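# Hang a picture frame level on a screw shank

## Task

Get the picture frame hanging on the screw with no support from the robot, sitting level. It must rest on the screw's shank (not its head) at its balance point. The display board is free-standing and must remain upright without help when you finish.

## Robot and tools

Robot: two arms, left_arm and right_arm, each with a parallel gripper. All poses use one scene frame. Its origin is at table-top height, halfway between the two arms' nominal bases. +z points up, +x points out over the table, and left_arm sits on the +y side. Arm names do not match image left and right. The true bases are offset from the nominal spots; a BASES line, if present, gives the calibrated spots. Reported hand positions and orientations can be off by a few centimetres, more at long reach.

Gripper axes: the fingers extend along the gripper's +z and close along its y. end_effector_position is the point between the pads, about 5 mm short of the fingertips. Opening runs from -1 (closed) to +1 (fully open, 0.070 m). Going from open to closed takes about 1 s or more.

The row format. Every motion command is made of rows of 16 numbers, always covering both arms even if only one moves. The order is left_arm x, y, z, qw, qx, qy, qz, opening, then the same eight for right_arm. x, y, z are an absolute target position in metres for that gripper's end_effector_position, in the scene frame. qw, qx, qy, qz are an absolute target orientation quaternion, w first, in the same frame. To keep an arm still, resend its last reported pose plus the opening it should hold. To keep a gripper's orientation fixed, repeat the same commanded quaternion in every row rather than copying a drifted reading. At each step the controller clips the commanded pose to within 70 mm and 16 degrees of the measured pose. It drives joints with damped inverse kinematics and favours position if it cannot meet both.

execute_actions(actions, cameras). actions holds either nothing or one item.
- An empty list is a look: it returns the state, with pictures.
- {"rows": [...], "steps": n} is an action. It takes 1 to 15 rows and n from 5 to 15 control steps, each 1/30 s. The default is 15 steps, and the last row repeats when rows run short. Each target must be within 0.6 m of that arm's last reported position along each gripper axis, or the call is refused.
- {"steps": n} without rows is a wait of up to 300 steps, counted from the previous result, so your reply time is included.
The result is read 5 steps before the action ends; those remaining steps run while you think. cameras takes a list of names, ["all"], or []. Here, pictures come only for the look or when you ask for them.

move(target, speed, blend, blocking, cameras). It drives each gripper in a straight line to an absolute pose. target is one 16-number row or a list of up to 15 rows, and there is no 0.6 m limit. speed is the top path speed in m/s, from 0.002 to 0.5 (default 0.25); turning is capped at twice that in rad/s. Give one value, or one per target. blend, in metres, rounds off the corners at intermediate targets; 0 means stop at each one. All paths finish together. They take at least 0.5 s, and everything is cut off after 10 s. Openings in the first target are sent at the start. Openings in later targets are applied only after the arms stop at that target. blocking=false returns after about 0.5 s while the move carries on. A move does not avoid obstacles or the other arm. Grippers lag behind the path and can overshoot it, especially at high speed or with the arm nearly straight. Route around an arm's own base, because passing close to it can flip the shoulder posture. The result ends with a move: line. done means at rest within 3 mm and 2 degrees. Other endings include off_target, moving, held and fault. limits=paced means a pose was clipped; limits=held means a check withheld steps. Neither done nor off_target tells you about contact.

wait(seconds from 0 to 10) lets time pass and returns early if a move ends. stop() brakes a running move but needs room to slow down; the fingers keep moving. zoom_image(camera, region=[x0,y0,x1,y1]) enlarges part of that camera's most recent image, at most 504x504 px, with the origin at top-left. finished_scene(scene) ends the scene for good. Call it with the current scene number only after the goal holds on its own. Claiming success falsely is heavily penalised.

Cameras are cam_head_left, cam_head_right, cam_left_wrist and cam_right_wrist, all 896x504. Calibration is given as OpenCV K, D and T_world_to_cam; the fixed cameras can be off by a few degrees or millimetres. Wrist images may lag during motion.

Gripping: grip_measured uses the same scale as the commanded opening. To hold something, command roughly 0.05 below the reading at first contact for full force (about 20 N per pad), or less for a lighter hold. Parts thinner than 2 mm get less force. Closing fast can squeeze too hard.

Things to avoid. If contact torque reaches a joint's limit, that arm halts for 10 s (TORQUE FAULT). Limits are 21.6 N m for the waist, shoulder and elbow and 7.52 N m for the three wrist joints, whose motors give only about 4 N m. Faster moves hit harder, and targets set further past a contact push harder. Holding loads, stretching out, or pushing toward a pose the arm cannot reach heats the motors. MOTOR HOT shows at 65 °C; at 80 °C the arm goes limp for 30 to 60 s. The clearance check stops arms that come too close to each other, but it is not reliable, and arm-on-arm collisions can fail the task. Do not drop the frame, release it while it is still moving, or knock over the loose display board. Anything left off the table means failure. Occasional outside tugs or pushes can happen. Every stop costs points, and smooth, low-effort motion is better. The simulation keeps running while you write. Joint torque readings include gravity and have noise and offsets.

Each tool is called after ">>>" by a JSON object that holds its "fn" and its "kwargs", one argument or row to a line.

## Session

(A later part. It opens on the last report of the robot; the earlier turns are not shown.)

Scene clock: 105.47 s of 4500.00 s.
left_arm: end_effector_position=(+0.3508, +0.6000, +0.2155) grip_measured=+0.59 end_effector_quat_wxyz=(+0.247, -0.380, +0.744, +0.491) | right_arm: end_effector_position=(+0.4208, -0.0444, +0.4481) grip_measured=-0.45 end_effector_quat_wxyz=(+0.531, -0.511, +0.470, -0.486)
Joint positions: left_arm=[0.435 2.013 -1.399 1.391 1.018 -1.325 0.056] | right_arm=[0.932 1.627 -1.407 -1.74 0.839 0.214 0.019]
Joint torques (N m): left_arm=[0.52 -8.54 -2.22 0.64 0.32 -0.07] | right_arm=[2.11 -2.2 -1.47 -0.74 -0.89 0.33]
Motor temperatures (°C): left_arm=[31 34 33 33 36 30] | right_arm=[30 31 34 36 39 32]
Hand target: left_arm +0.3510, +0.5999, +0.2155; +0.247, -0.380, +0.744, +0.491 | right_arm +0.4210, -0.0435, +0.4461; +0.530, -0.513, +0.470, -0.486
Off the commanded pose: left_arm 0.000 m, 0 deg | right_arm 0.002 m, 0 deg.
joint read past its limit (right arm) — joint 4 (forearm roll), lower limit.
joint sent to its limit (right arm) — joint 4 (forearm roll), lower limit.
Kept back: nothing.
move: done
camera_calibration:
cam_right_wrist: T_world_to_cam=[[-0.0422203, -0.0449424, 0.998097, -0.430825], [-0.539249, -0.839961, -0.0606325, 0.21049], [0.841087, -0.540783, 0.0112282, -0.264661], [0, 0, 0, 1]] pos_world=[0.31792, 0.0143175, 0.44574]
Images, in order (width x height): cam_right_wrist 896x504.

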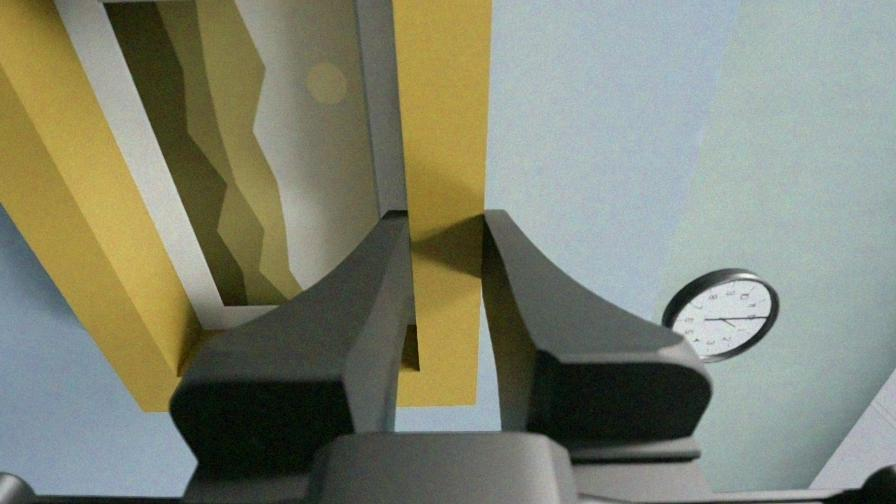

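>>> {"fn": "move", "kwargs": {
  "target": [
    [0.3510, 0.5999, 0.2155, 0.247, -0.380, 0.744, 0.491, 0.59, 0.4210, -0.0440, 0.4505, 0.5304, -0.5122, 0.4693, -0.4860, -0.50],
    [0.3510, 0.5999, 0.2155, 0.247, -0.380, 0.744, 0.491, 0.59, 0.4210, -0.0455, 0.4505, 0.5304, -0.5122, 0.4693, -0.4860, -0.50],
    [0.3510, 0.5999, 0.2155, 0.247, -0.380, 0.744, 0.491, 0.59, 0.4210, -0.0455, 0.4470, 0.5304, -0.5122, 0.4693, -0.4860, -0.50]
  ],
  "speed": 0.02,
  "cameras": ["cam_right_wrist"]
}}

Scene clock: 111.80 s of 4500.00 s.
left_arm: end_effector_position=(+0.3508, +0.6000, +0.2155) grip_measured=+0.59 end_effector_quat_wxyz=(+0.247, -0.380, +0.744, +0.491) | right_arm: end_effector_position=(+0.4211, -0.0444, +0.4469) grip_measured=-0.45 end_effector_quat_wxyz=(+0.530, -0.514, +0.469, -0.485)
Joint positions: left_arm=[0.435 2.013 -1.399 1.391 1.018 -1.325 0.056] | right_arm=[0.929 1.624 -1.402 -1.74 0.83 0.213 0.019]
Joint torques (N m): left_arm=[0.44 -8.61 -2.27 0.63 0.34 -0.08] | right_arm=[-3.46 -4.48 -0.08 0.43 1.44 0.48]
Motor temperatures (°C): left_arm=[31 34 33 33 36 30] | right_arm=[30 31 34 36 39 32]
Hand target: left_arm +0.3510, +0.5999, +0.2155; +0.247, -0.380, +0.744, +0.491 | right_arm +0.4210, -0.0455, +0.4471; +0.530, -0.513, +0.470, -0.486
Off the commanded pose: left_arm 0.000 m, 0 deg | right_arm 0.001 m, 0 deg.
joint sent to its limit (right arm) — joint 4 (forearm roll), lower limit.
Kept back: nothing.
move: done
camera_calibration:
cam_right_wrist: T_world_to_cam=[[-0.0387607, -0.0416339, 0.998381, -0.431051], [-0.534822, -0.843112, -0.0559227, 0.206477], [0.844075, -0.536124, 0.0104129, -0.265531], [0, 0, 0, 1]] pos_world=[0.317849, 0.0137793, 0.444665]
Images, in order (width x height): cam_right_wrist 896x504.

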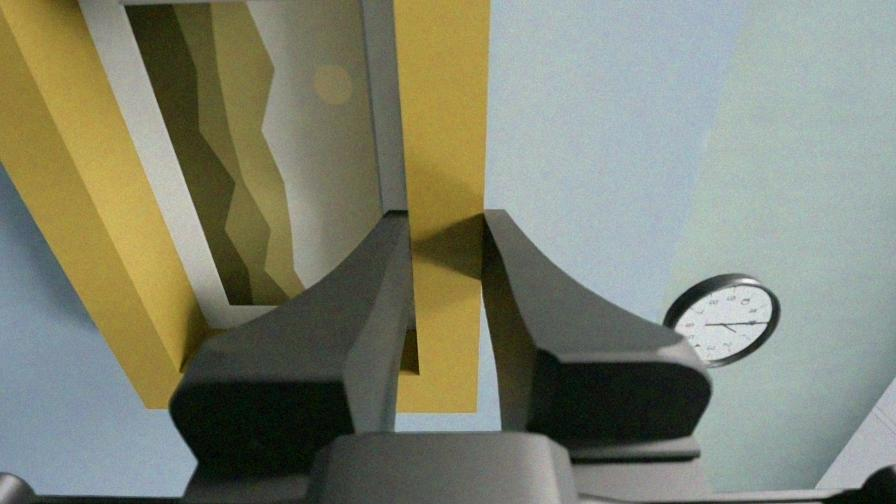

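>>> {"fn": "move", "kwargs": {
  "target": [
    [0.3510, 0.5999, 0.2155, 0.247, -0.380, 0.744, 0.491, 0.59, 0.4210, -0.0445, 0.4465, 0.5304, -0.5122, 0.4693, -0.4860, -0.36]
  ],
  "speed": 0.02,
  "cameras": ["cam_right_wrist", "cam_head_left", "cam_head_right"]
}}

>>> {"fn": "zoom_image", "kwargs": {
  "camera": "cam_head_left",
  "region": [400, 10, 540, 110]
}}

>>> {"fn": "zoom_image", "kwargs": {
  "camera": "cam_head_right",
  "region": [385, 10, 525, 110]
}}

Scene clock: 113.13 s of 4500.00 s.
left_arm: end_effector_position=(+0.3508, +0.6000, +0.2155) grip_measured=+0.59 end_effector_quat_wxyz=(+0.247, -0.380, +0.744, +0.491) | right_arm: end_effector_position=(+0.4212, -0.0451, +0.4463) grip_measured=-0.36 end_effector_quat_wxyz=(+0.529, -0.512, +0.471, -0.486)
Joint positions: left_arm=[0.435 2.013 -1.399 1.391 1.018 -1.325 0.056] | right_arm=[0.93 1.625 -1.402 -1.739 0.836 0.214 0.022]
Joint torques (N m): left_arm=[0.32 -8.68 -2.1 0.64 0.34 -0.05] | right_arm=[0.67 -5.92 -4.82 -0.97 0.04 0.3]
Motor temperatures (°C): left_arm=[31 34 33 33 36 30] | right_arm=[30 31 34 35 39 32]
Hand target: left_arm +0.3510, +0.5999, +0.2155; +0.247, -0.380, +0.744, +0.491 | right_arm +0.4210, -0.0445, +0.4466; +0.530, -0.513, +0.470, -0.486
Off the commanded pose: left_arm 0.000 m, 0 deg | right_arm 0.001 m, 0 deg.
joint sent to its limit (right arm) — joint 4 (forearm roll), lower limit.
Kept back: nothing.
move: done
camera_calibration:
cam_right_wrist: T_world_to_cam=[[-0.0381532, -0.0422284, 0.998379, -0.430715], [-0.539353, -0.840206, -0.0561496, 0.207997], [0.841215, -0.540621, 0.00928051, -0.264479], [0, 0, 0, 1]] pos_world=[0.318234, 0.0135894, 0.44415]
Images, in order (width x height): cam_head_left 896x504, cam_head_right 896x504, cam_right_wrist 896x504.

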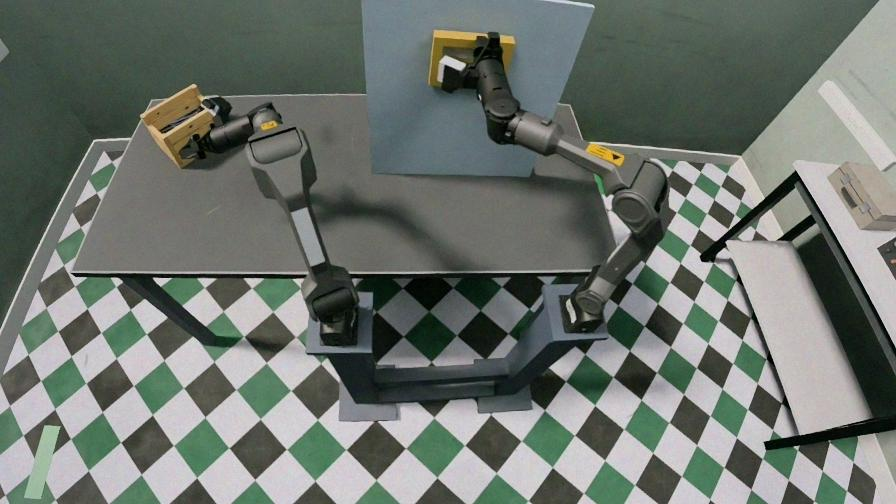

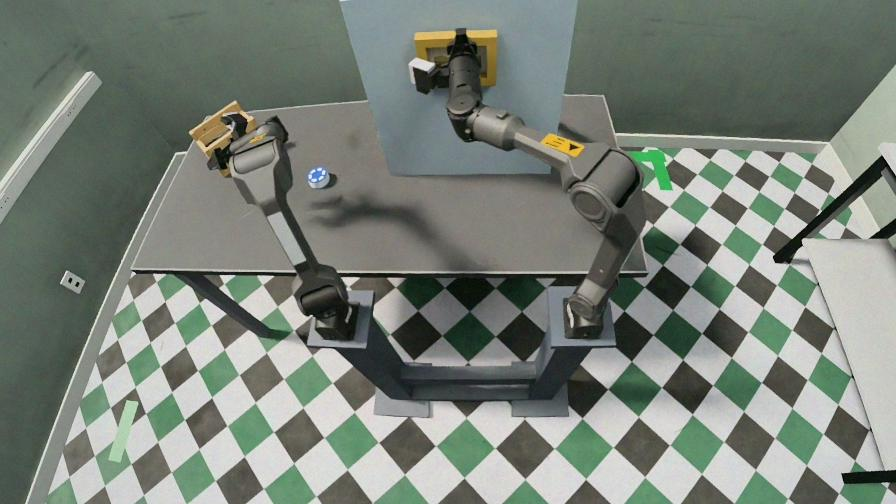

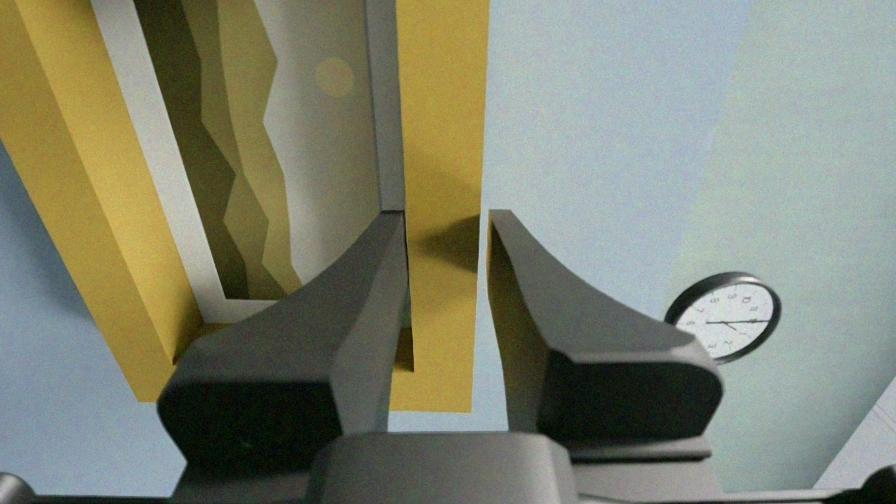

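Scaled by 3.600 from the camera's 896x504 image, which has a finer 1280x720 frame.

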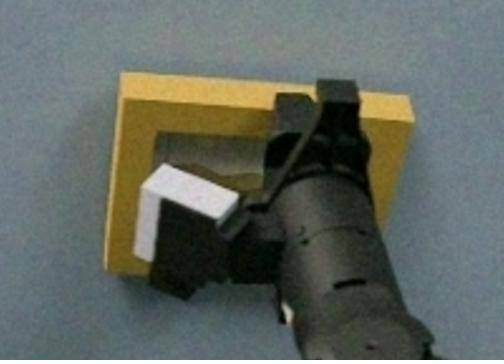

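Scaled by 3.600 from the camera's 896x504 image, which has a finer 1280x720 frame.

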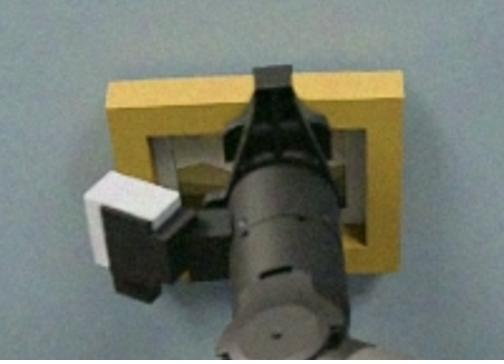

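>>> {"fn": "zoom_image", "kwargs": {
  "camera": "cam_right_wrist",
  "region": [330, 180, 560, 430]
}}

Scaled by 2.016 from the camera's 896x504 image, which has a finer 1280x720 frame.

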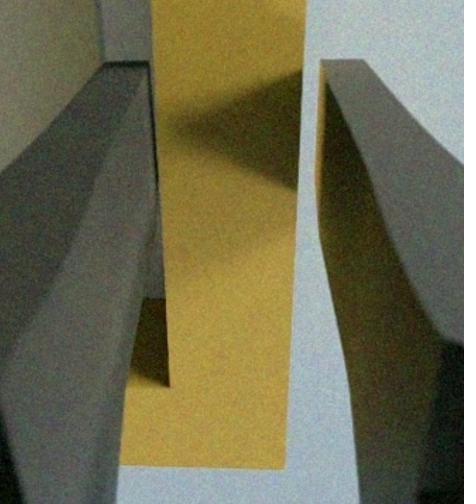

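>>> {"fn": "move", "kwargs": {
  "target": [
    [0.3510, 0.5999, 0.2155, 0.247, -0.380, 0.744, 0.491, 0.59, 0.4210, -0.0445, 0.4449, 0.5304, -0.5122, 0.4693, -0.4860, -0.36]
  ],
  "speed": 0.02,
  "cameras": ["cam_right_wrist", "cam_head_left", "cam_head_right"]
}}

>>> {"fn": "zoom_image", "kwargs": {
  "camera": "cam_right_wrist",
  "region": [330, 180, 560, 430]
}}

>>> {"fn": "zoom_image", "kwargs": {
  "camera": "cam_head_left",
  "region": [400, 10, 540, 110]
}}

>>> {"fn": "zoom_image", "kwargs": {
  "camera": "cam_head_right",
  "region": [385, 10, 525, 110]
}}

Scene clock: 115.17 s of 4500.00 s.
left_arm: end_effector_position=(+0.3508, +0.6000, +0.2155) grip_measured=+0.59 end_effector_quat_wxyz=(+0.247, -0.380, +0.744, +0.491) | right_arm: end_effector_position=(+0.4209, -0.0448, +0.4455) grip_measured=-0.36 end_effector_quat_wxyz=(+0.529, -0.513, +0.471, -0.485)
Joint positions: left_arm=[0.435 2.013 -1.399 1.391 1.018 -1.325 0.056] | right_arm=[0.931 1.625 -1.4 -1.74 0.836 0.216 0.022]
Joint torques (N m): left_arm=[0.42 -8.46 -2.12 0.61 0.32 -0.06] | right_arm=[0.7 -6.41 -3.69 -0.94 0.27 0.35]
Motor temperatures (°C): left_arm=[31 34 33 33 36 30] | right_arm=[30 31 34 35 39 32]
Hand target: left_arm +0.3510, +0.5999, +0.2155; +0.247, -0.380, +0.744, +0.491 | right_arm +0.4210, -0.0445, +0.4450; +0.529, -0.513, +0.471, -0.485
Off the commanded pose: left_arm 0.000 m, 0 deg | right_arm 0.001 m, 0 deg.
joint sent to its limit (right arm) — joint 4 (forearm roll), lower limit.
Kept back: nothing.
move: done
camera_calibration:
cam_right_wrist: T_world_to_cam=[[-0.0372516, -0.0428291, 0.998388, -0.430405], [-0.538492, -0.840757, -0.0561591, 0.207762], [0.841807, -0.539716, 0.0082564, -0.263817], [0, 0, 0, 1]] pos_world=[0.317928, 0.0138575, 0.443557]
Images, in order (width x height): cam_head_left 896x504, cam_head_right 896x504, cam_right_wrist 896x504.

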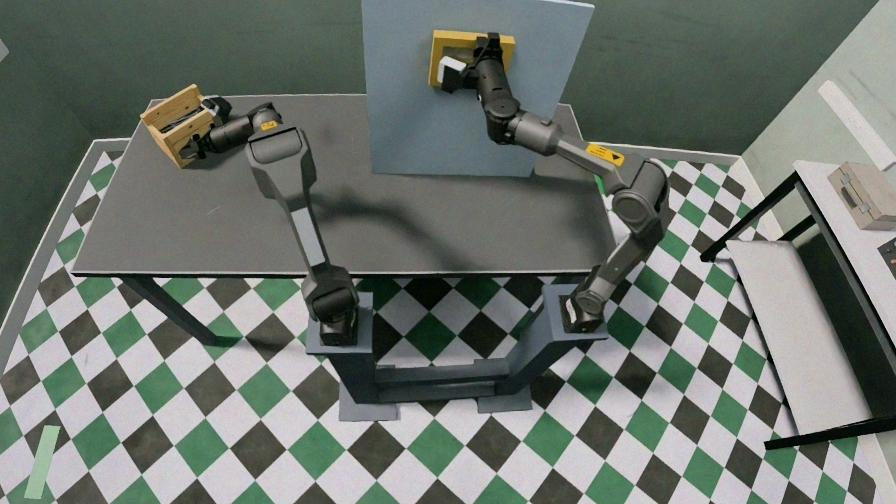

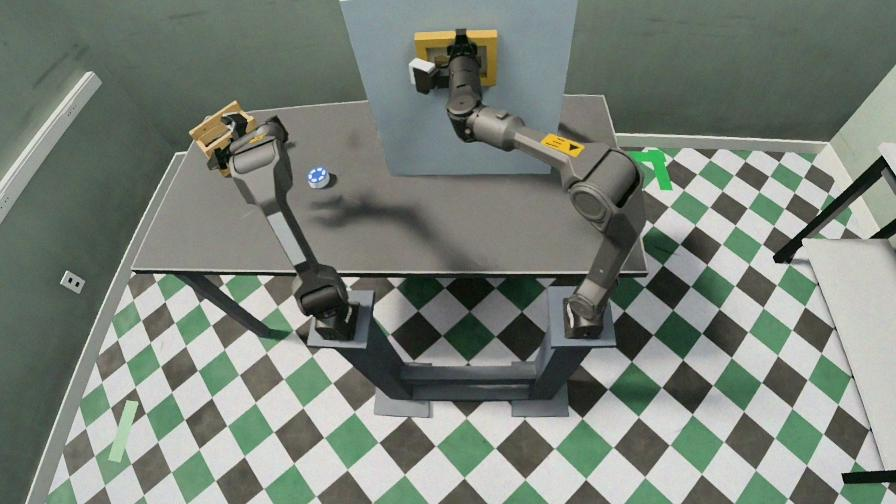

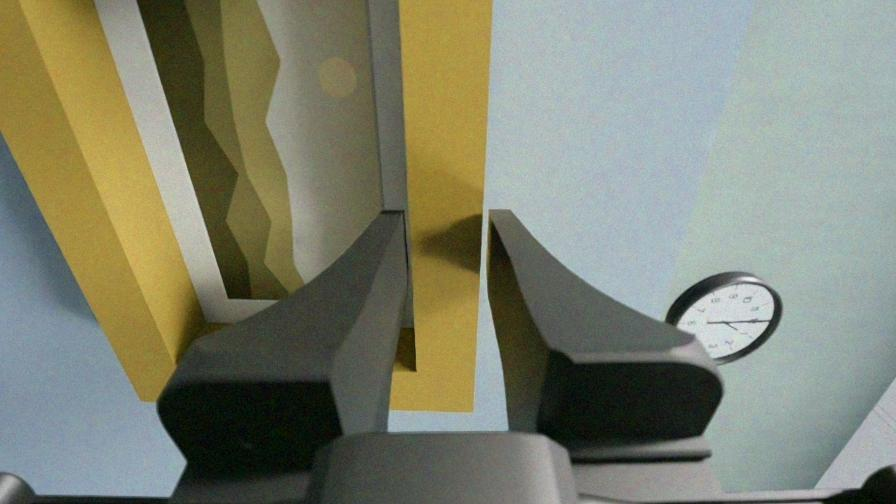

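Scaled by 2.016 from the camera's 896x504 image, which has a finer 1280x720 frame.

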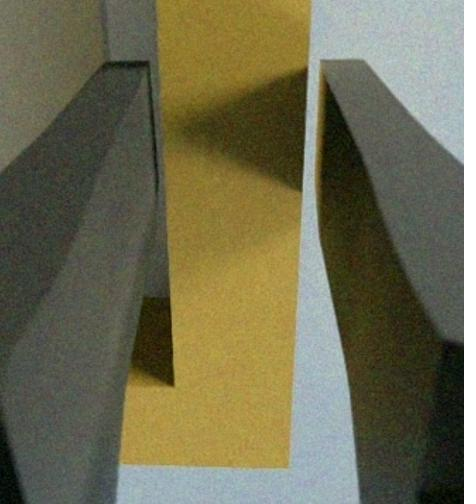

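Scaled by 3.600 from the camera's 896x504 image, which has a finer 1280x720 frame.

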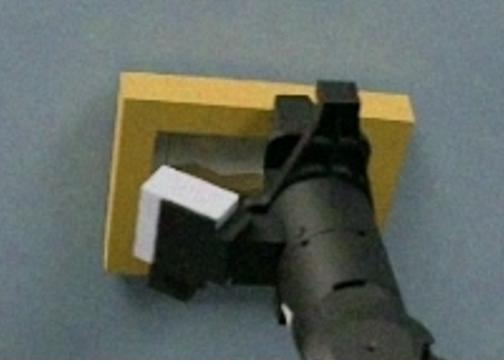

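Scaled by 3.600 from the camera's 896x504 image, which has a finer 1280x720 frame.

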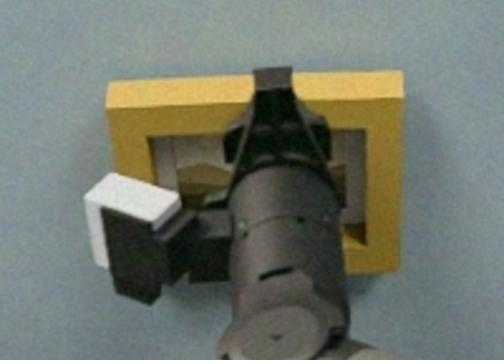

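>>> {"fn": "move", "kwargs": {
  "target": [
    [0.3510, 0.5999, 0.2155, 0.247, -0.380, 0.744, 0.491, 0.59, 0.4210, -0.0445, 0.4449, 0.5304, -0.5122, 0.4693, -0.4860, 0.5],
    [0.3510, 0.5999, 0.2155, 0.247, -0.380, 0.744, 0.491, 0.59, 0.3250, -0.0530, 0.4420, 0.5304, -0.5122, 0.4693, -0.4860, 0.5]
  ],
  "speed": 0.1,
  "cameras": ["cam_right_wrist", "cam_head_left", "cam_head_right"]
}}

>>> {"fn": "zoom_image", "kwargs": {
  "camera": "cam_head_left",
  "region": [400, 10, 540, 110]
}}

>>> {"fn": "zoom_image", "kwargs": {
  "camera": "cam_head_right",
  "region": [385, 10, 525, 110]
}}

Scene clock: 118.33 s of 4500.00 s.
left_arm: end_effector_position=(+0.3508, +0.6000, +0.2155) grip_measured=+0.59 end_effector_quat_wxyz=(+0.247, -0.380, +0.744, +0.491) | right_arm: end_effector_position=(+0.3247, -0.0531, +0.4421) grip_measured=+0.50 end_effector_quat_wxyz=(+0.531, -0.512, +0.469, -0.486)
Joint positions: left_arm=[0.435 2.013 -1.399 1.391 1.018 -1.325 0.056] | right_arm=[1.217 1.43 -1.167 -1.697 1.121 0.214 0.052]
Joint torques (N m): left_arm=[0.52 -8.77 -2.09 0.6 0.38 -0.12] | right_arm=[-0.5 -4.18 -4.18 -1.1 0.04 0.02]
Motor temperatures (°C): left_arm=[31 34 33 33 36 30] | right_arm=[29 31 34 35 39 32]
Hand target: left_arm +0.3510, +0.5999, +0.2155; +0.247, -0.380, +0.744, +0.491 | right_arm +0.3250, -0.0530, +0.4420; +0.530, -0.512, +0.469, -0.486
Off the commanded pose: left_arm 0.000 m, 0 deg | right_arm 0.000 m, 0 deg.
Kept back: nothing.
move: done
camera_calibration:
cam_right_wrist: T_world_to_cam=[[-0.0414554, -0.0431162, 0.99821, -0.429457], [-0.537113, -0.841469, -0.0586522, 0.149353], [0.842491, -0.538583, 0.0117252, -0.189024], [0, 0, 0, 1]] pos_world=[0.221667, 0.00535463, 0.439665]
Images, in order (width x height): cam_head_left 896x504, cam_head_right 896x504, cam_right_wrist 896x504.

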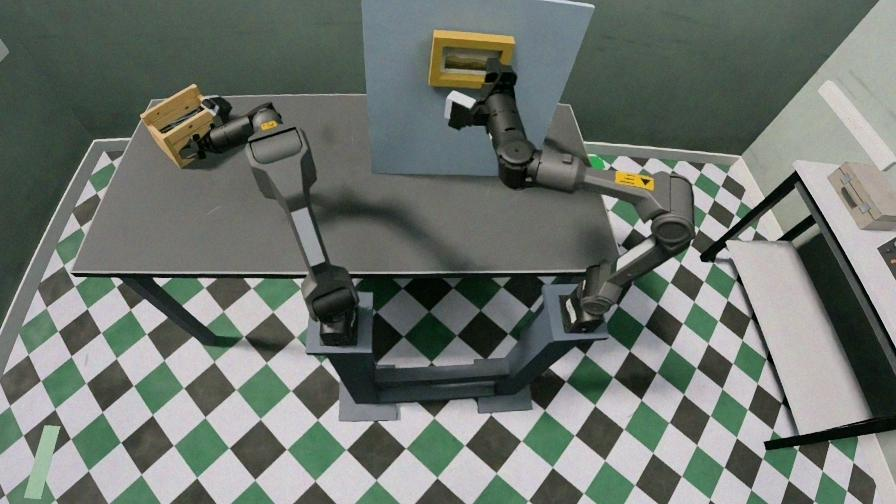

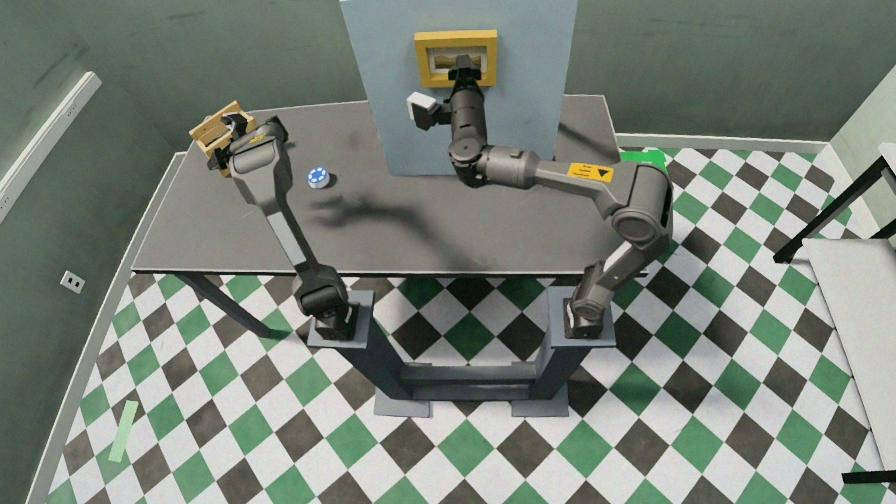

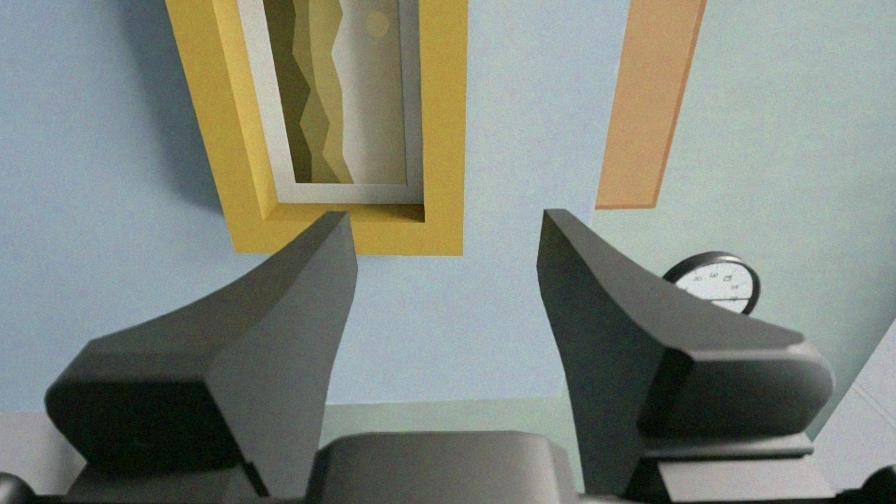

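Scaled by 3.600 from the camera's 896x504 image, which has a finer 1280x720 frame.

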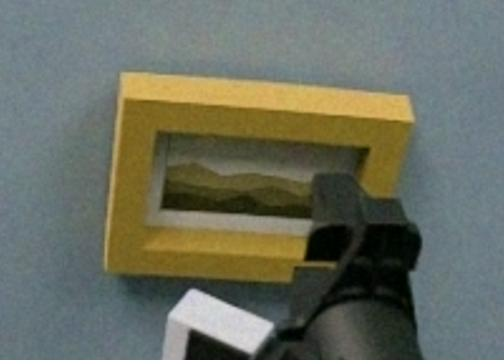

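Scaled by 3.600 from the camera's 896x504 image, which has a finer 1280x720 frame.

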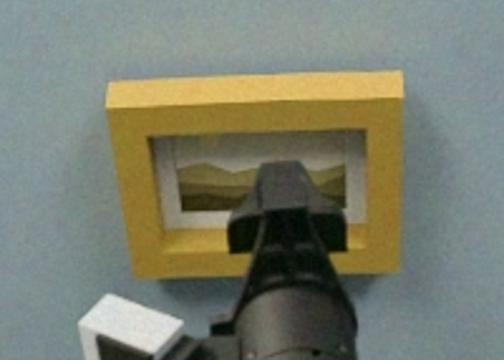

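>>> {"fn": "zoom_image", "kwargs": {
  "camera": "cam_right_wrist",
  "region": [400, 0, 720, 270]
}}

>>> {"fn": "zoom_image", "kwargs": {
  "camera": "cam_right_wrist",
  "region": [300, 230, 620, 440]
}}

Scaled by 1.575 from the camera's 896x504 image, which has a finer 1280x720 frame.

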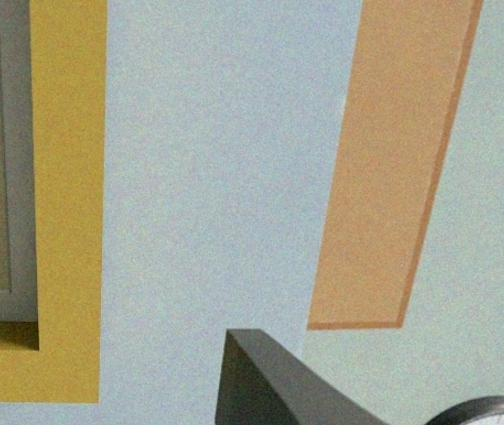

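Scaled by 1.575 from the camera's 896x504 image, which has a finer 1280x720 frame.

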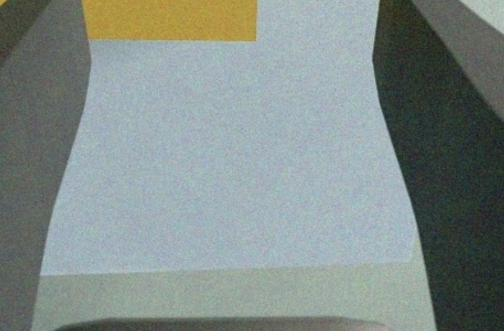

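>>> {"fn": "move", "kwargs": {
  "target": [
    [0.3510, 0.5999, 0.2155, 0.247, -0.380, 0.744, 0.491, 0.59, 0.2700, -0.0700, 0.4300, 0.5304, -0.5122, 0.4693, -0.4860, 1.0],
    [0.3510, 0.5999, 0.2155, 0.247, -0.380, 0.744, 0.491, 0.59, 0.2000, -0.0400, 0.3900, 0.8616, 0.0, 0.5075, 0.0, 1.0]
  ],
  "speed": 0.3,
  "blend": 0.03,
  "cameras": ["cam_right_wrist", "cam_head_left", "cam_head_right"]
}}

Scene clock: 126.03 s of 4500.00 s.
left_arm: end_effector_position=(+0.3508, +0.6000, +0.2155) grip_measured=+0.59 end_effector_quat_wxyz=(+0.247, -0.380, +0.744, +0.491) | right_arm: end_effector_position=(+0.2003, -0.0400, +0.3903) grip_measured=+0.98 end_effector_quat_wxyz=(+0.709, -0.200, +0.666, +0.117)
Joint positions: left_arm=[0.435 2.013 -1.399 1.391 1.018 -1.325 0.056] | right_arm=[1.659 1.164 -0.735 -1.74 1.216 1.82 0.069]
Joint torques (N m): left_arm=[0.47 -8.64 -2.24 0.59 0.38 -0.1] | right_arm=[0.1 -3.09 -3.54 -1.04 0.18 0.25]
Motor temperatures (°C): left_arm=[31 34 32 33 36 30] | right_arm=[29 31 34 35 39 32]
Hand target: left_arm +0.3510, +0.5999, +0.2155; +0.247, -0.380, +0.744, +0.491 | right_arm +0.2004, -0.0400, +0.3902; +0.709, -0.200, +0.666, +0.117
Off the commanded pose: left_arm 0.000 m, 0 deg | right_arm 0.000 m, 37 deg; orientation clipped.
joint sent to its limit (right arm) — joint 4 (forearm roll), lower limit; joint 5 (wrist pitch), upper limit.
Kept back: nothing.
move: off_target (right_arm); blend cut to 0.0294 m at target 1; limits=paced
camera_calibration:
cam_right_wrist: T_world_to_cam=[[0.425724, -0.900431, 0.0893472, -0.155529], [-0.496157, -0.31487, -0.809126, 0.396301], [0.756695, 0.300134, -0.580803, 0.205441], [0, 0, 0, 1]] pos_world=[0.107383, -0.0769194, 0.453874]
Images, in order (width x height): cam_head_left 896x504, cam_head_right 896x504, cam_right_wrist 896x504.

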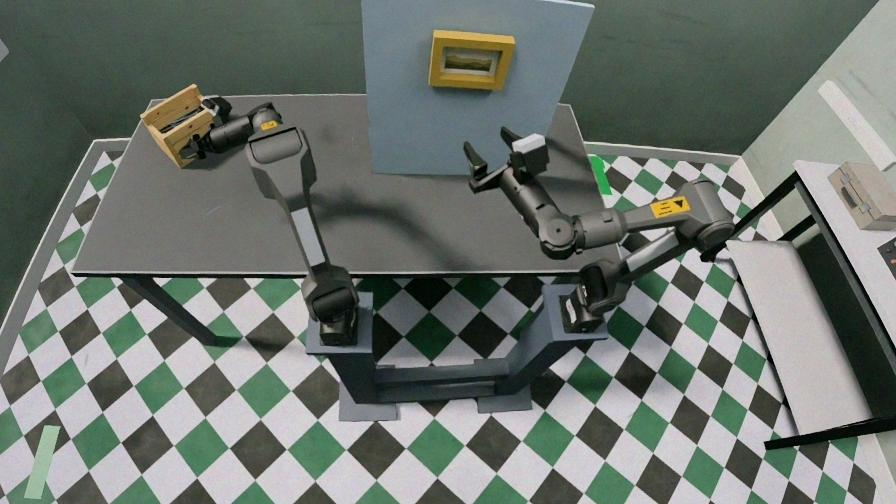

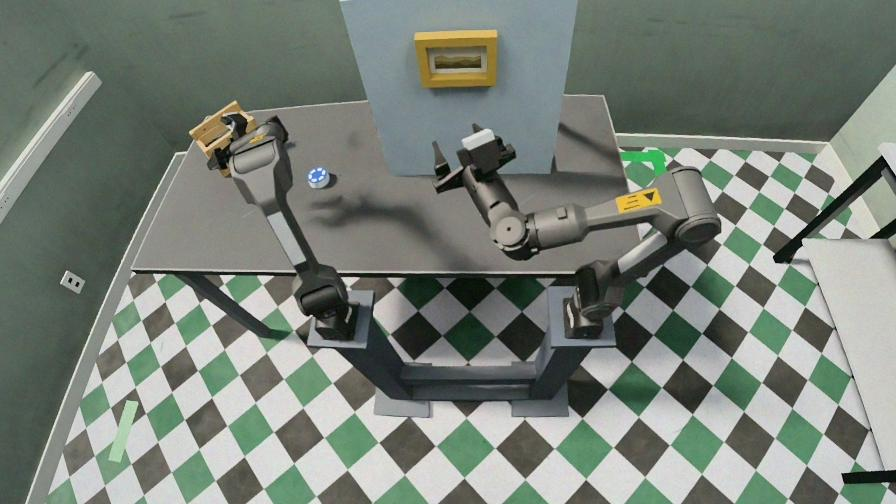

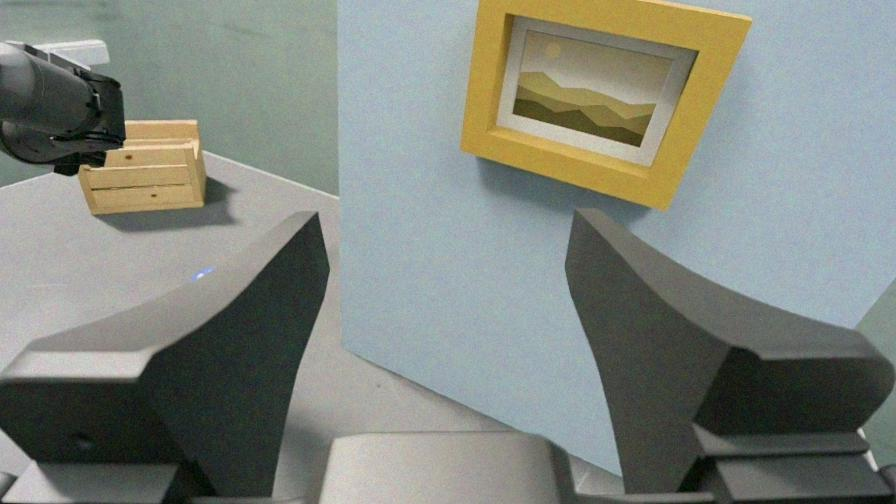

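>>> {"fn": "move", "kwargs": {
  "target": [0.3510, 0.5999, 0.2155, 0.247, -0.380, 0.744, 0.491, 0.59, 0.2000, -0.0500, 0.4400, 0.709, -0.200, 0.666, 0.117, 1.0],
  "speed": 0.2,
  "cameras": ["cam_right_wrist"]
}}

>>> {"fn": "zoom_image", "kwargs": {
  "camera": "cam_right_wrist",
  "region": [440, 0, 780, 260]
}}

Scene clock: 128.47 s of 4500.00 s.
left_arm: end_effector_position=(+0.3508, +0.6000, +0.2155) grip_measured=+0.59 end_effector_quat_wxyz=(+0.247, -0.380, +0.744, +0.491) | right_arm: end_effector_position=(+0.2002, -0.0503, +0.4408) grip_measured=+0.98 end_effector_quat_wxyz=(+0.709, -0.199, +0.666, +0.117)
Joint positions: left_arm=[0.435 2.013 -1.399 1.391 1.018 -1.325 0.056] | right_arm=[1.664 1.097 -0.893 -1.654 1.193 1.583 0.069]
Joint torques (N m): left_arm=[0.54 -8.6 -2.23 0.61 0.38 -0.08] | right_arm=[0.69 -1.53 -3.48 -1.13 -0.03 0.27]
Motor temperatures (°C): left_arm=[31 34 32 33 36 30] | right_arm=[29 31 34 35 39 32]
Hand target: left_arm +0.3510, +0.5999, +0.2155; +0.247, -0.380, +0.744, +0.491 | right_arm +0.2000, -0.0500, +0.4400; +0.709, -0.200, +0.666, +0.117
Off the commanded pose: left_arm 0.000 m, 0 deg | right_arm 0.001 m, 0 deg.
Kept back: nothing.
move: done
camera_calibration:
cam_right_wrist: T_world_to_cam=[[0.425825, -0.900595, 0.0871925, -0.168272], [-0.496239, -0.313036, -0.809787, 0.434218], [0.756584, 0.301559, -0.580209, 0.237793], [0, 0, 0, 1]] pos_world=[0.10722, -0.0873276, 0.504266]
Images, in order (width x height): cam_right_wrist 896x504.

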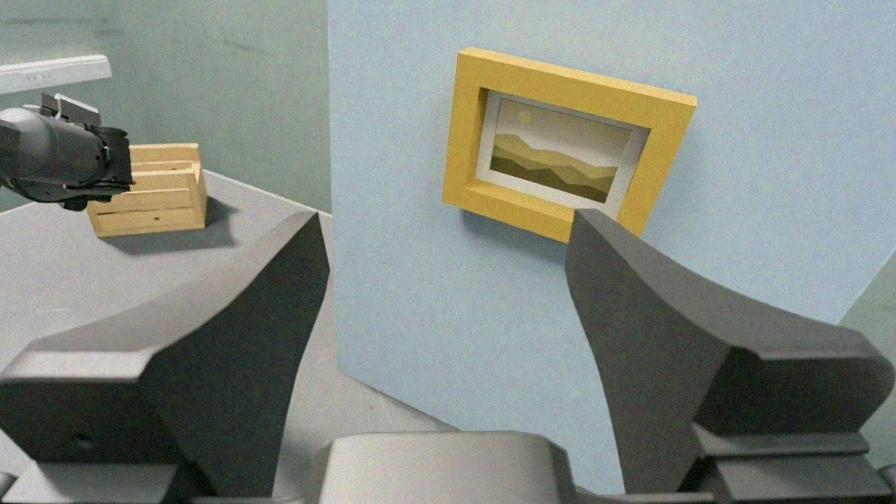

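Scaled by 1.482 from the camera's 896x504 image, which has a finer 1280x720 frame.

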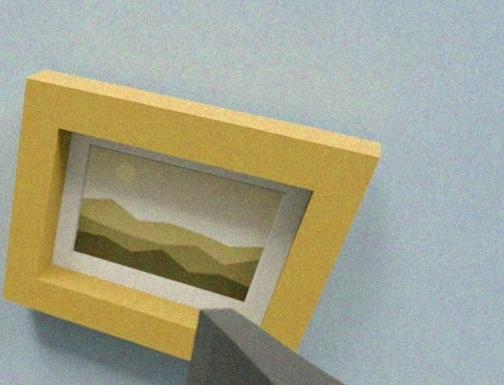

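>>> {"fn": "execute_actions", "kwargs": {
  "actions": [],
  "cameras": ["cam_head_left", "cam_head_right"]
}}

>>> {"fn": "zoom_image", "kwargs": {
  "camera": "cam_head_left",
  "region": [350, 130, 560, 220]
}}

>>> {"fn": "zoom_image", "kwargs": {
  "camera": "cam_head_right",
  "region": [370, 130, 580, 220]
}}

>>> {"fn": "zoom_image", "kwargs": {
  "camera": "cam_head_left",
  "region": [410, 15, 530, 105]
}}

>>> {"fn": "zoom_image", "kwargs": {
  "camera": "cam_head_right",
  "region": [395, 15, 515, 105]
}}

Scene clock: 130.83 s of 4500.00 s.
left_arm: end_effector_position=(+0.3508, +0.6000, +0.2155) grip_measured=+0.59 end_effector_quat_wxyz=(+0.247, -0.380, +0.744, +0.491) | right_arm: end_effector_position=(+0.2002, -0.0503, +0.4402) grip_measured=+0.98 end_effector_quat_wxyz=(+0.709, -0.200, +0.666, +0.117)
Joint positions: left_arm=[0.435 2.013 -1.399 1.391 1.018 -1.325 0.056] | right_arm=[1.664 1.097 -0.892 -1.654 1.193 1.583 0.069]
Joint torques (N m): left_arm=[0.42 -8.74 -2.39 0.6 0.4 -0.13] | right_arm=[0.72 -0.92 -3.45 -1.23 0.02 0.26]
Motor temperatures (°C): left_arm=[31 34 32 33 36 30] | right_arm=[29 31 34 35 39 32]
Hand target: left_arm +0.3510, +0.5999, +0.2155; +0.247, -0.380, +0.744, +0.491 | right_arm +0.2000, -0.0500, +0.4400; +0.709, -0.200, +0.666, +0.117
Off the commanded pose: left_arm 0.000 m, 0 deg | right_arm 0.000 m, 0 deg.
Steps of this call (1-71: nothing new was sent). Readings (end_effector_position of left_arm | right_arm):
1: (+0.3508, +0.6000, +0.2155) | (+0.2002, -0.0503, +0.4404)
2: (+0.3508, +0.6000, +0.2155) | (+0.2002, -0.0503, +0.4404)
4: (+0.3508, +0.6000, +0.2155) | (+0.2002, -0.0503, +0.4404)
8: (+0.3508, +0.6000, +0.2155) | (+0.2002, -0.0503, +0.4404)
71: the state above
Images, in order (width x height): cam_head_left 896x504, cam_head_right 896x504.

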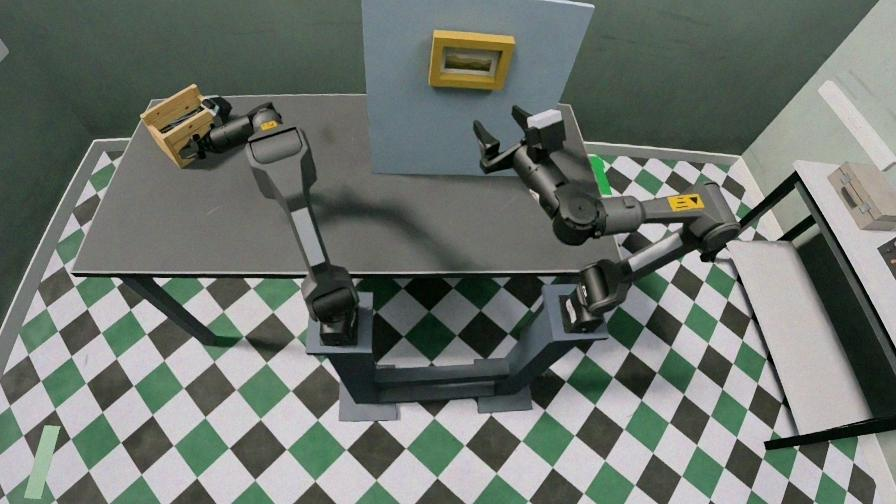

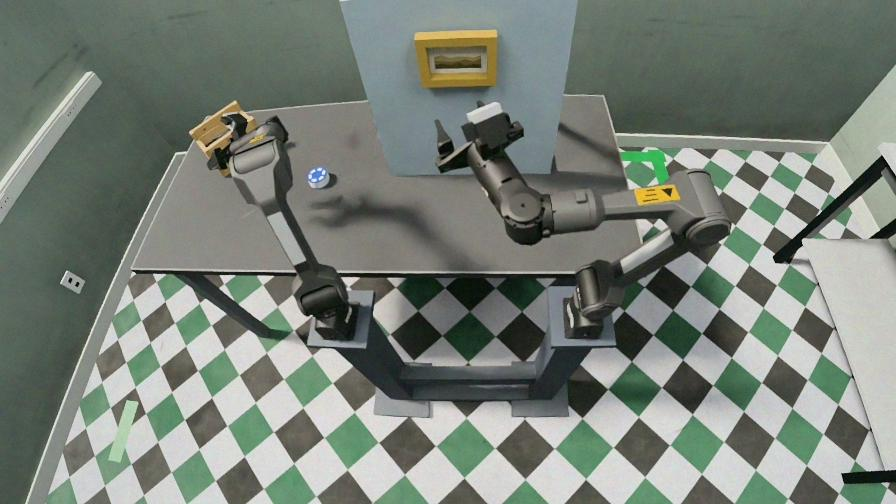

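Scaled by 2.400 from the camera's 896x504 image, which has a finer 1280x720 frame.

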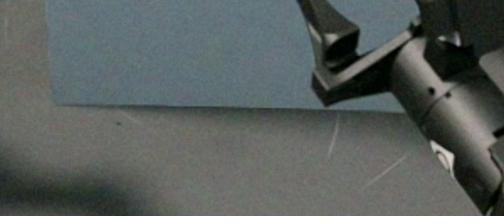

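Scaled by 2.400 from the camera's 896x504 image, which has a finer 1280x720 frame.

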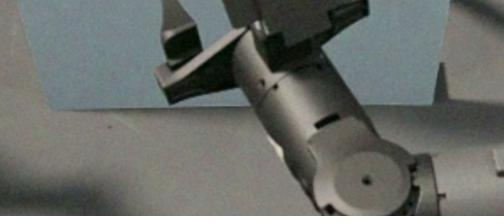

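Scaled by 4.200 from the camera's 896x504 image, which has a finer 1280x720 frame.

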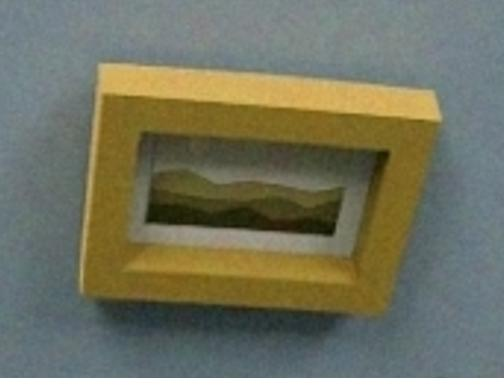

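Scaled by 4.200 from the camera's 896x504 image, which has a finer 1280x720 frame.

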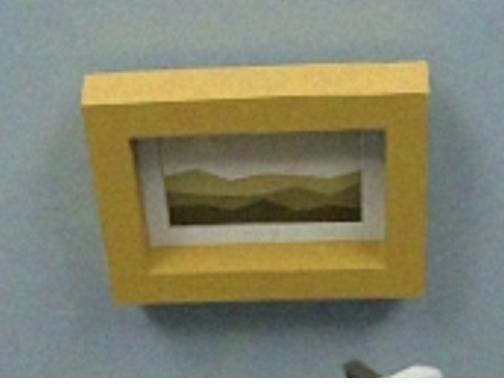

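>>> {"fn": "move", "kwargs": {
  "target": [
    [0.3510, 0.5999, 0.2155, 0.247, -0.380, 0.744, 0.491, 0.59, 0.3000, -0.0800, 0.4700, 0.520, -0.037, 0.849, 0.085, 1.0],
    [0.3510, 0.5999, 0.2155, 0.247, -0.380, 0.744, 0.491, 0.59, 0.4320, -0.0200, 0.4880, 0.520, -0.037, 0.849, 0.085, 1.0]
  ],
  "speed": 0.25,
  "cameras": ["cam_right_wrist"]
}}

Scene clock: 137.20 s of 4500.00 s.
left_arm: end_effector_position=(+0.3508, +0.6000, +0.2155) grip_measured=+0.59 end_effector_quat_wxyz=(+0.247, -0.380, +0.744, +0.491) | right_arm: end_effector_position=(+0.4317, -0.0199, +0.4879) grip_measured=+0.98 end_effector_quat_wxyz=(+0.525, -0.039, +0.846, +0.088)
Joint positions: left_arm=[0.435 2.013 -1.399 1.391 1.018 -1.325 0.056] | right_arm=[0.847 1.945 -2.48 -0.584 1.216 0.642 0.069]
Joint torques (N m): left_arm=[0.28 -8.88 -2.1 0.55 0.4 -0.09] | right_arm=[-0.47 -7.89 -3.08 -0.61 -0.48 0.07]
Motor temperatures (°C): left_arm=[31 34 32 33 36 30] | right_arm=[29 31 34 35 39 32]
Hand target: left_arm +0.3510, +0.5999, +0.2155; +0.247, -0.380, +0.744, +0.491 | right_arm +0.4319, -0.0201, +0.4877; +0.525, -0.038, +0.846, +0.088
Off the commanded pose: left_arm 0.000 m, 0 deg | right_arm 0.000 m, 1 deg.
joint sent to its limit (right arm) — joint 5 (wrist pitch), upper limit.
Kept back: nothing.
move: done
camera_calibration:
cam_right_wrist: T_world_to_cam=[[0.131761, -0.981461, -0.139189, -0.00784886], [-0.896557, -0.0580893, -0.439103, 0.593868], [0.422877, 0.182647, -0.887589, 0.372489], [0, 0, 0, 1]] pos_world=[0.375953, -0.0412401, 0.590294]
Images, in order (width x height): cam_right_wrist 896x504.

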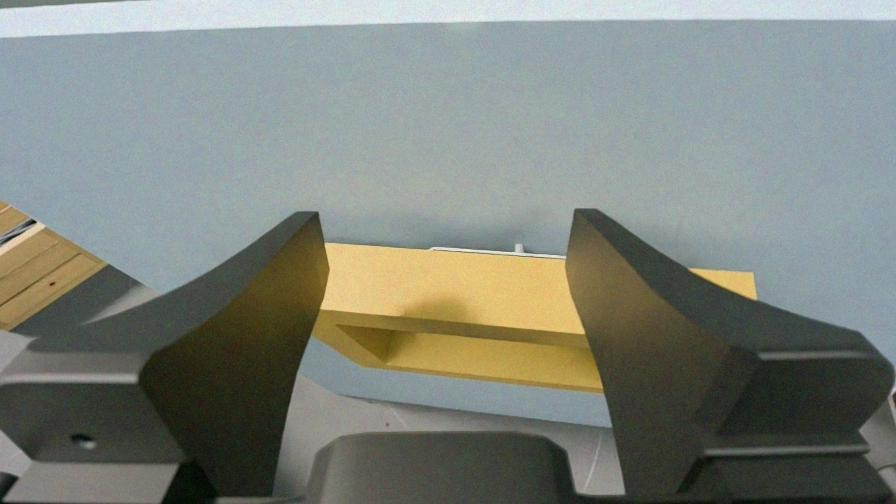

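>>> {"fn": "zoom_image", "kwargs": {
  "camera": "cam_right_wrist",
  "region": [410, 190, 610, 300]
}}

Scaled by 2.520 from the camera's 896x504 image, which has a finer 1280x720 frame.

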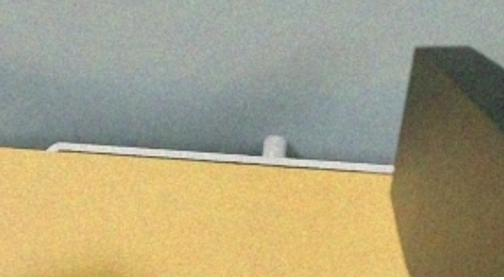

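>>> {"fn": "move", "kwargs": {
  "target": [
    [0.3510, 0.5999, 0.2155, 0.247, -0.380, 0.744, 0.491, 0.59, 0.3200, -0.1000, 0.4800, 0.520, -0.037, 0.849, 0.085, 1.0],
    [0.3510, 0.5999, 0.2155, 0.247, -0.380, 0.744, 0.491, 0.59, 0.3600, -0.3150, 0.4400, 0.424, 0.203, 0.647, 0.600, 1.0],
    [0.3510, 0.5999, 0.2155, 0.247, -0.380, 0.744, 0.491, 0.59, 0.4780, -0.3200, 0.4450, 0.424, 0.203, 0.647, 0.600, 1.0]
  ],
  "speed": 0.3,
  "blend": 0.03,
  "cameras": ["cam_right_wrist"]
}}

>>> {"fn": "zoom_image", "kwargs": {
  "camera": "cam_right_wrist",
  "region": [350, 120, 550, 270]
}}

Scene clock: 141.73 s of 4500.00 s.
left_arm: end_effector_position=(+0.3508, +0.6000, +0.2155) grip_measured=+0.59 end_effector_quat_wxyz=(+0.247, -0.380, +0.744, +0.491) | right_arm: end_effector_position=(+0.4782, -0.3202, +0.4451) grip_measured=+0.98 end_effector_quat_wxyz=(+0.424, +0.203, +0.647, +0.600)
Joint positions: left_arm=[0.435 2.013 -1.399 1.391 1.018 -1.325 0.056] | right_arm=[-0.453 1.704 -1.454 1.734 1.15 -0.527 0.069]
Joint torques (N m): left_arm=[0.41 -8.94 -2.18 0.58 0.43 -0.1] | right_arm=[-0.02 -7.28 -3.46 0.99 0.29 -0.21]
Motor temperatures (°C): left_arm=[31 34 32 33 36 30] | right_arm=[29 31 34 35 39 32]
Hand target: left_arm +0.3510, +0.5999, +0.2155; +0.247, -0.380, +0.744, +0.491 | right_arm +0.4780, -0.3200, +0.4450; +0.424, +0.203, +0.647, +0.600
Off the commanded pose: left_arm 0.000 m, 0 deg | right_arm 0.000 m, 0 deg.
Kept back: nothing.
move: done; limits=paced
camera_calibration:
cam_right_wrist: T_world_to_cam=[[0.216254, -0.173101, -0.96087, 0.269533], [-0.934081, 0.249719, -0.255212, 0.633898], [0.284125, 0.952721, -0.107687, 0.335497], [0, 0, 0, 1]] pos_world=[0.438501, -0.431275, 0.456893]
Images, in order (width x height): cam_right_wrist 896x504.

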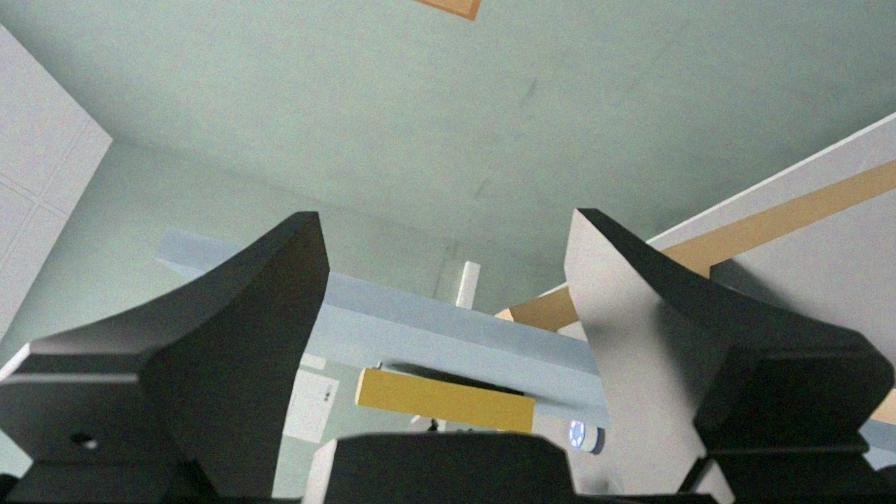

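Scaled by 2.520 from the camera's 896x504 image, which has a finer 1280x720 frame.

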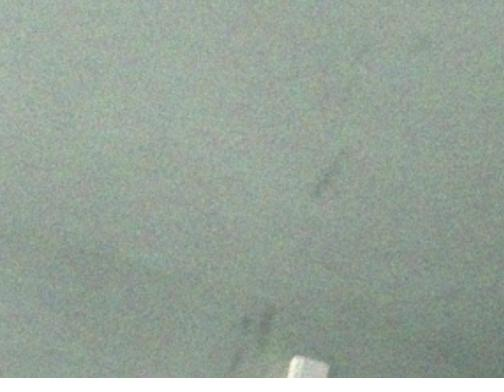

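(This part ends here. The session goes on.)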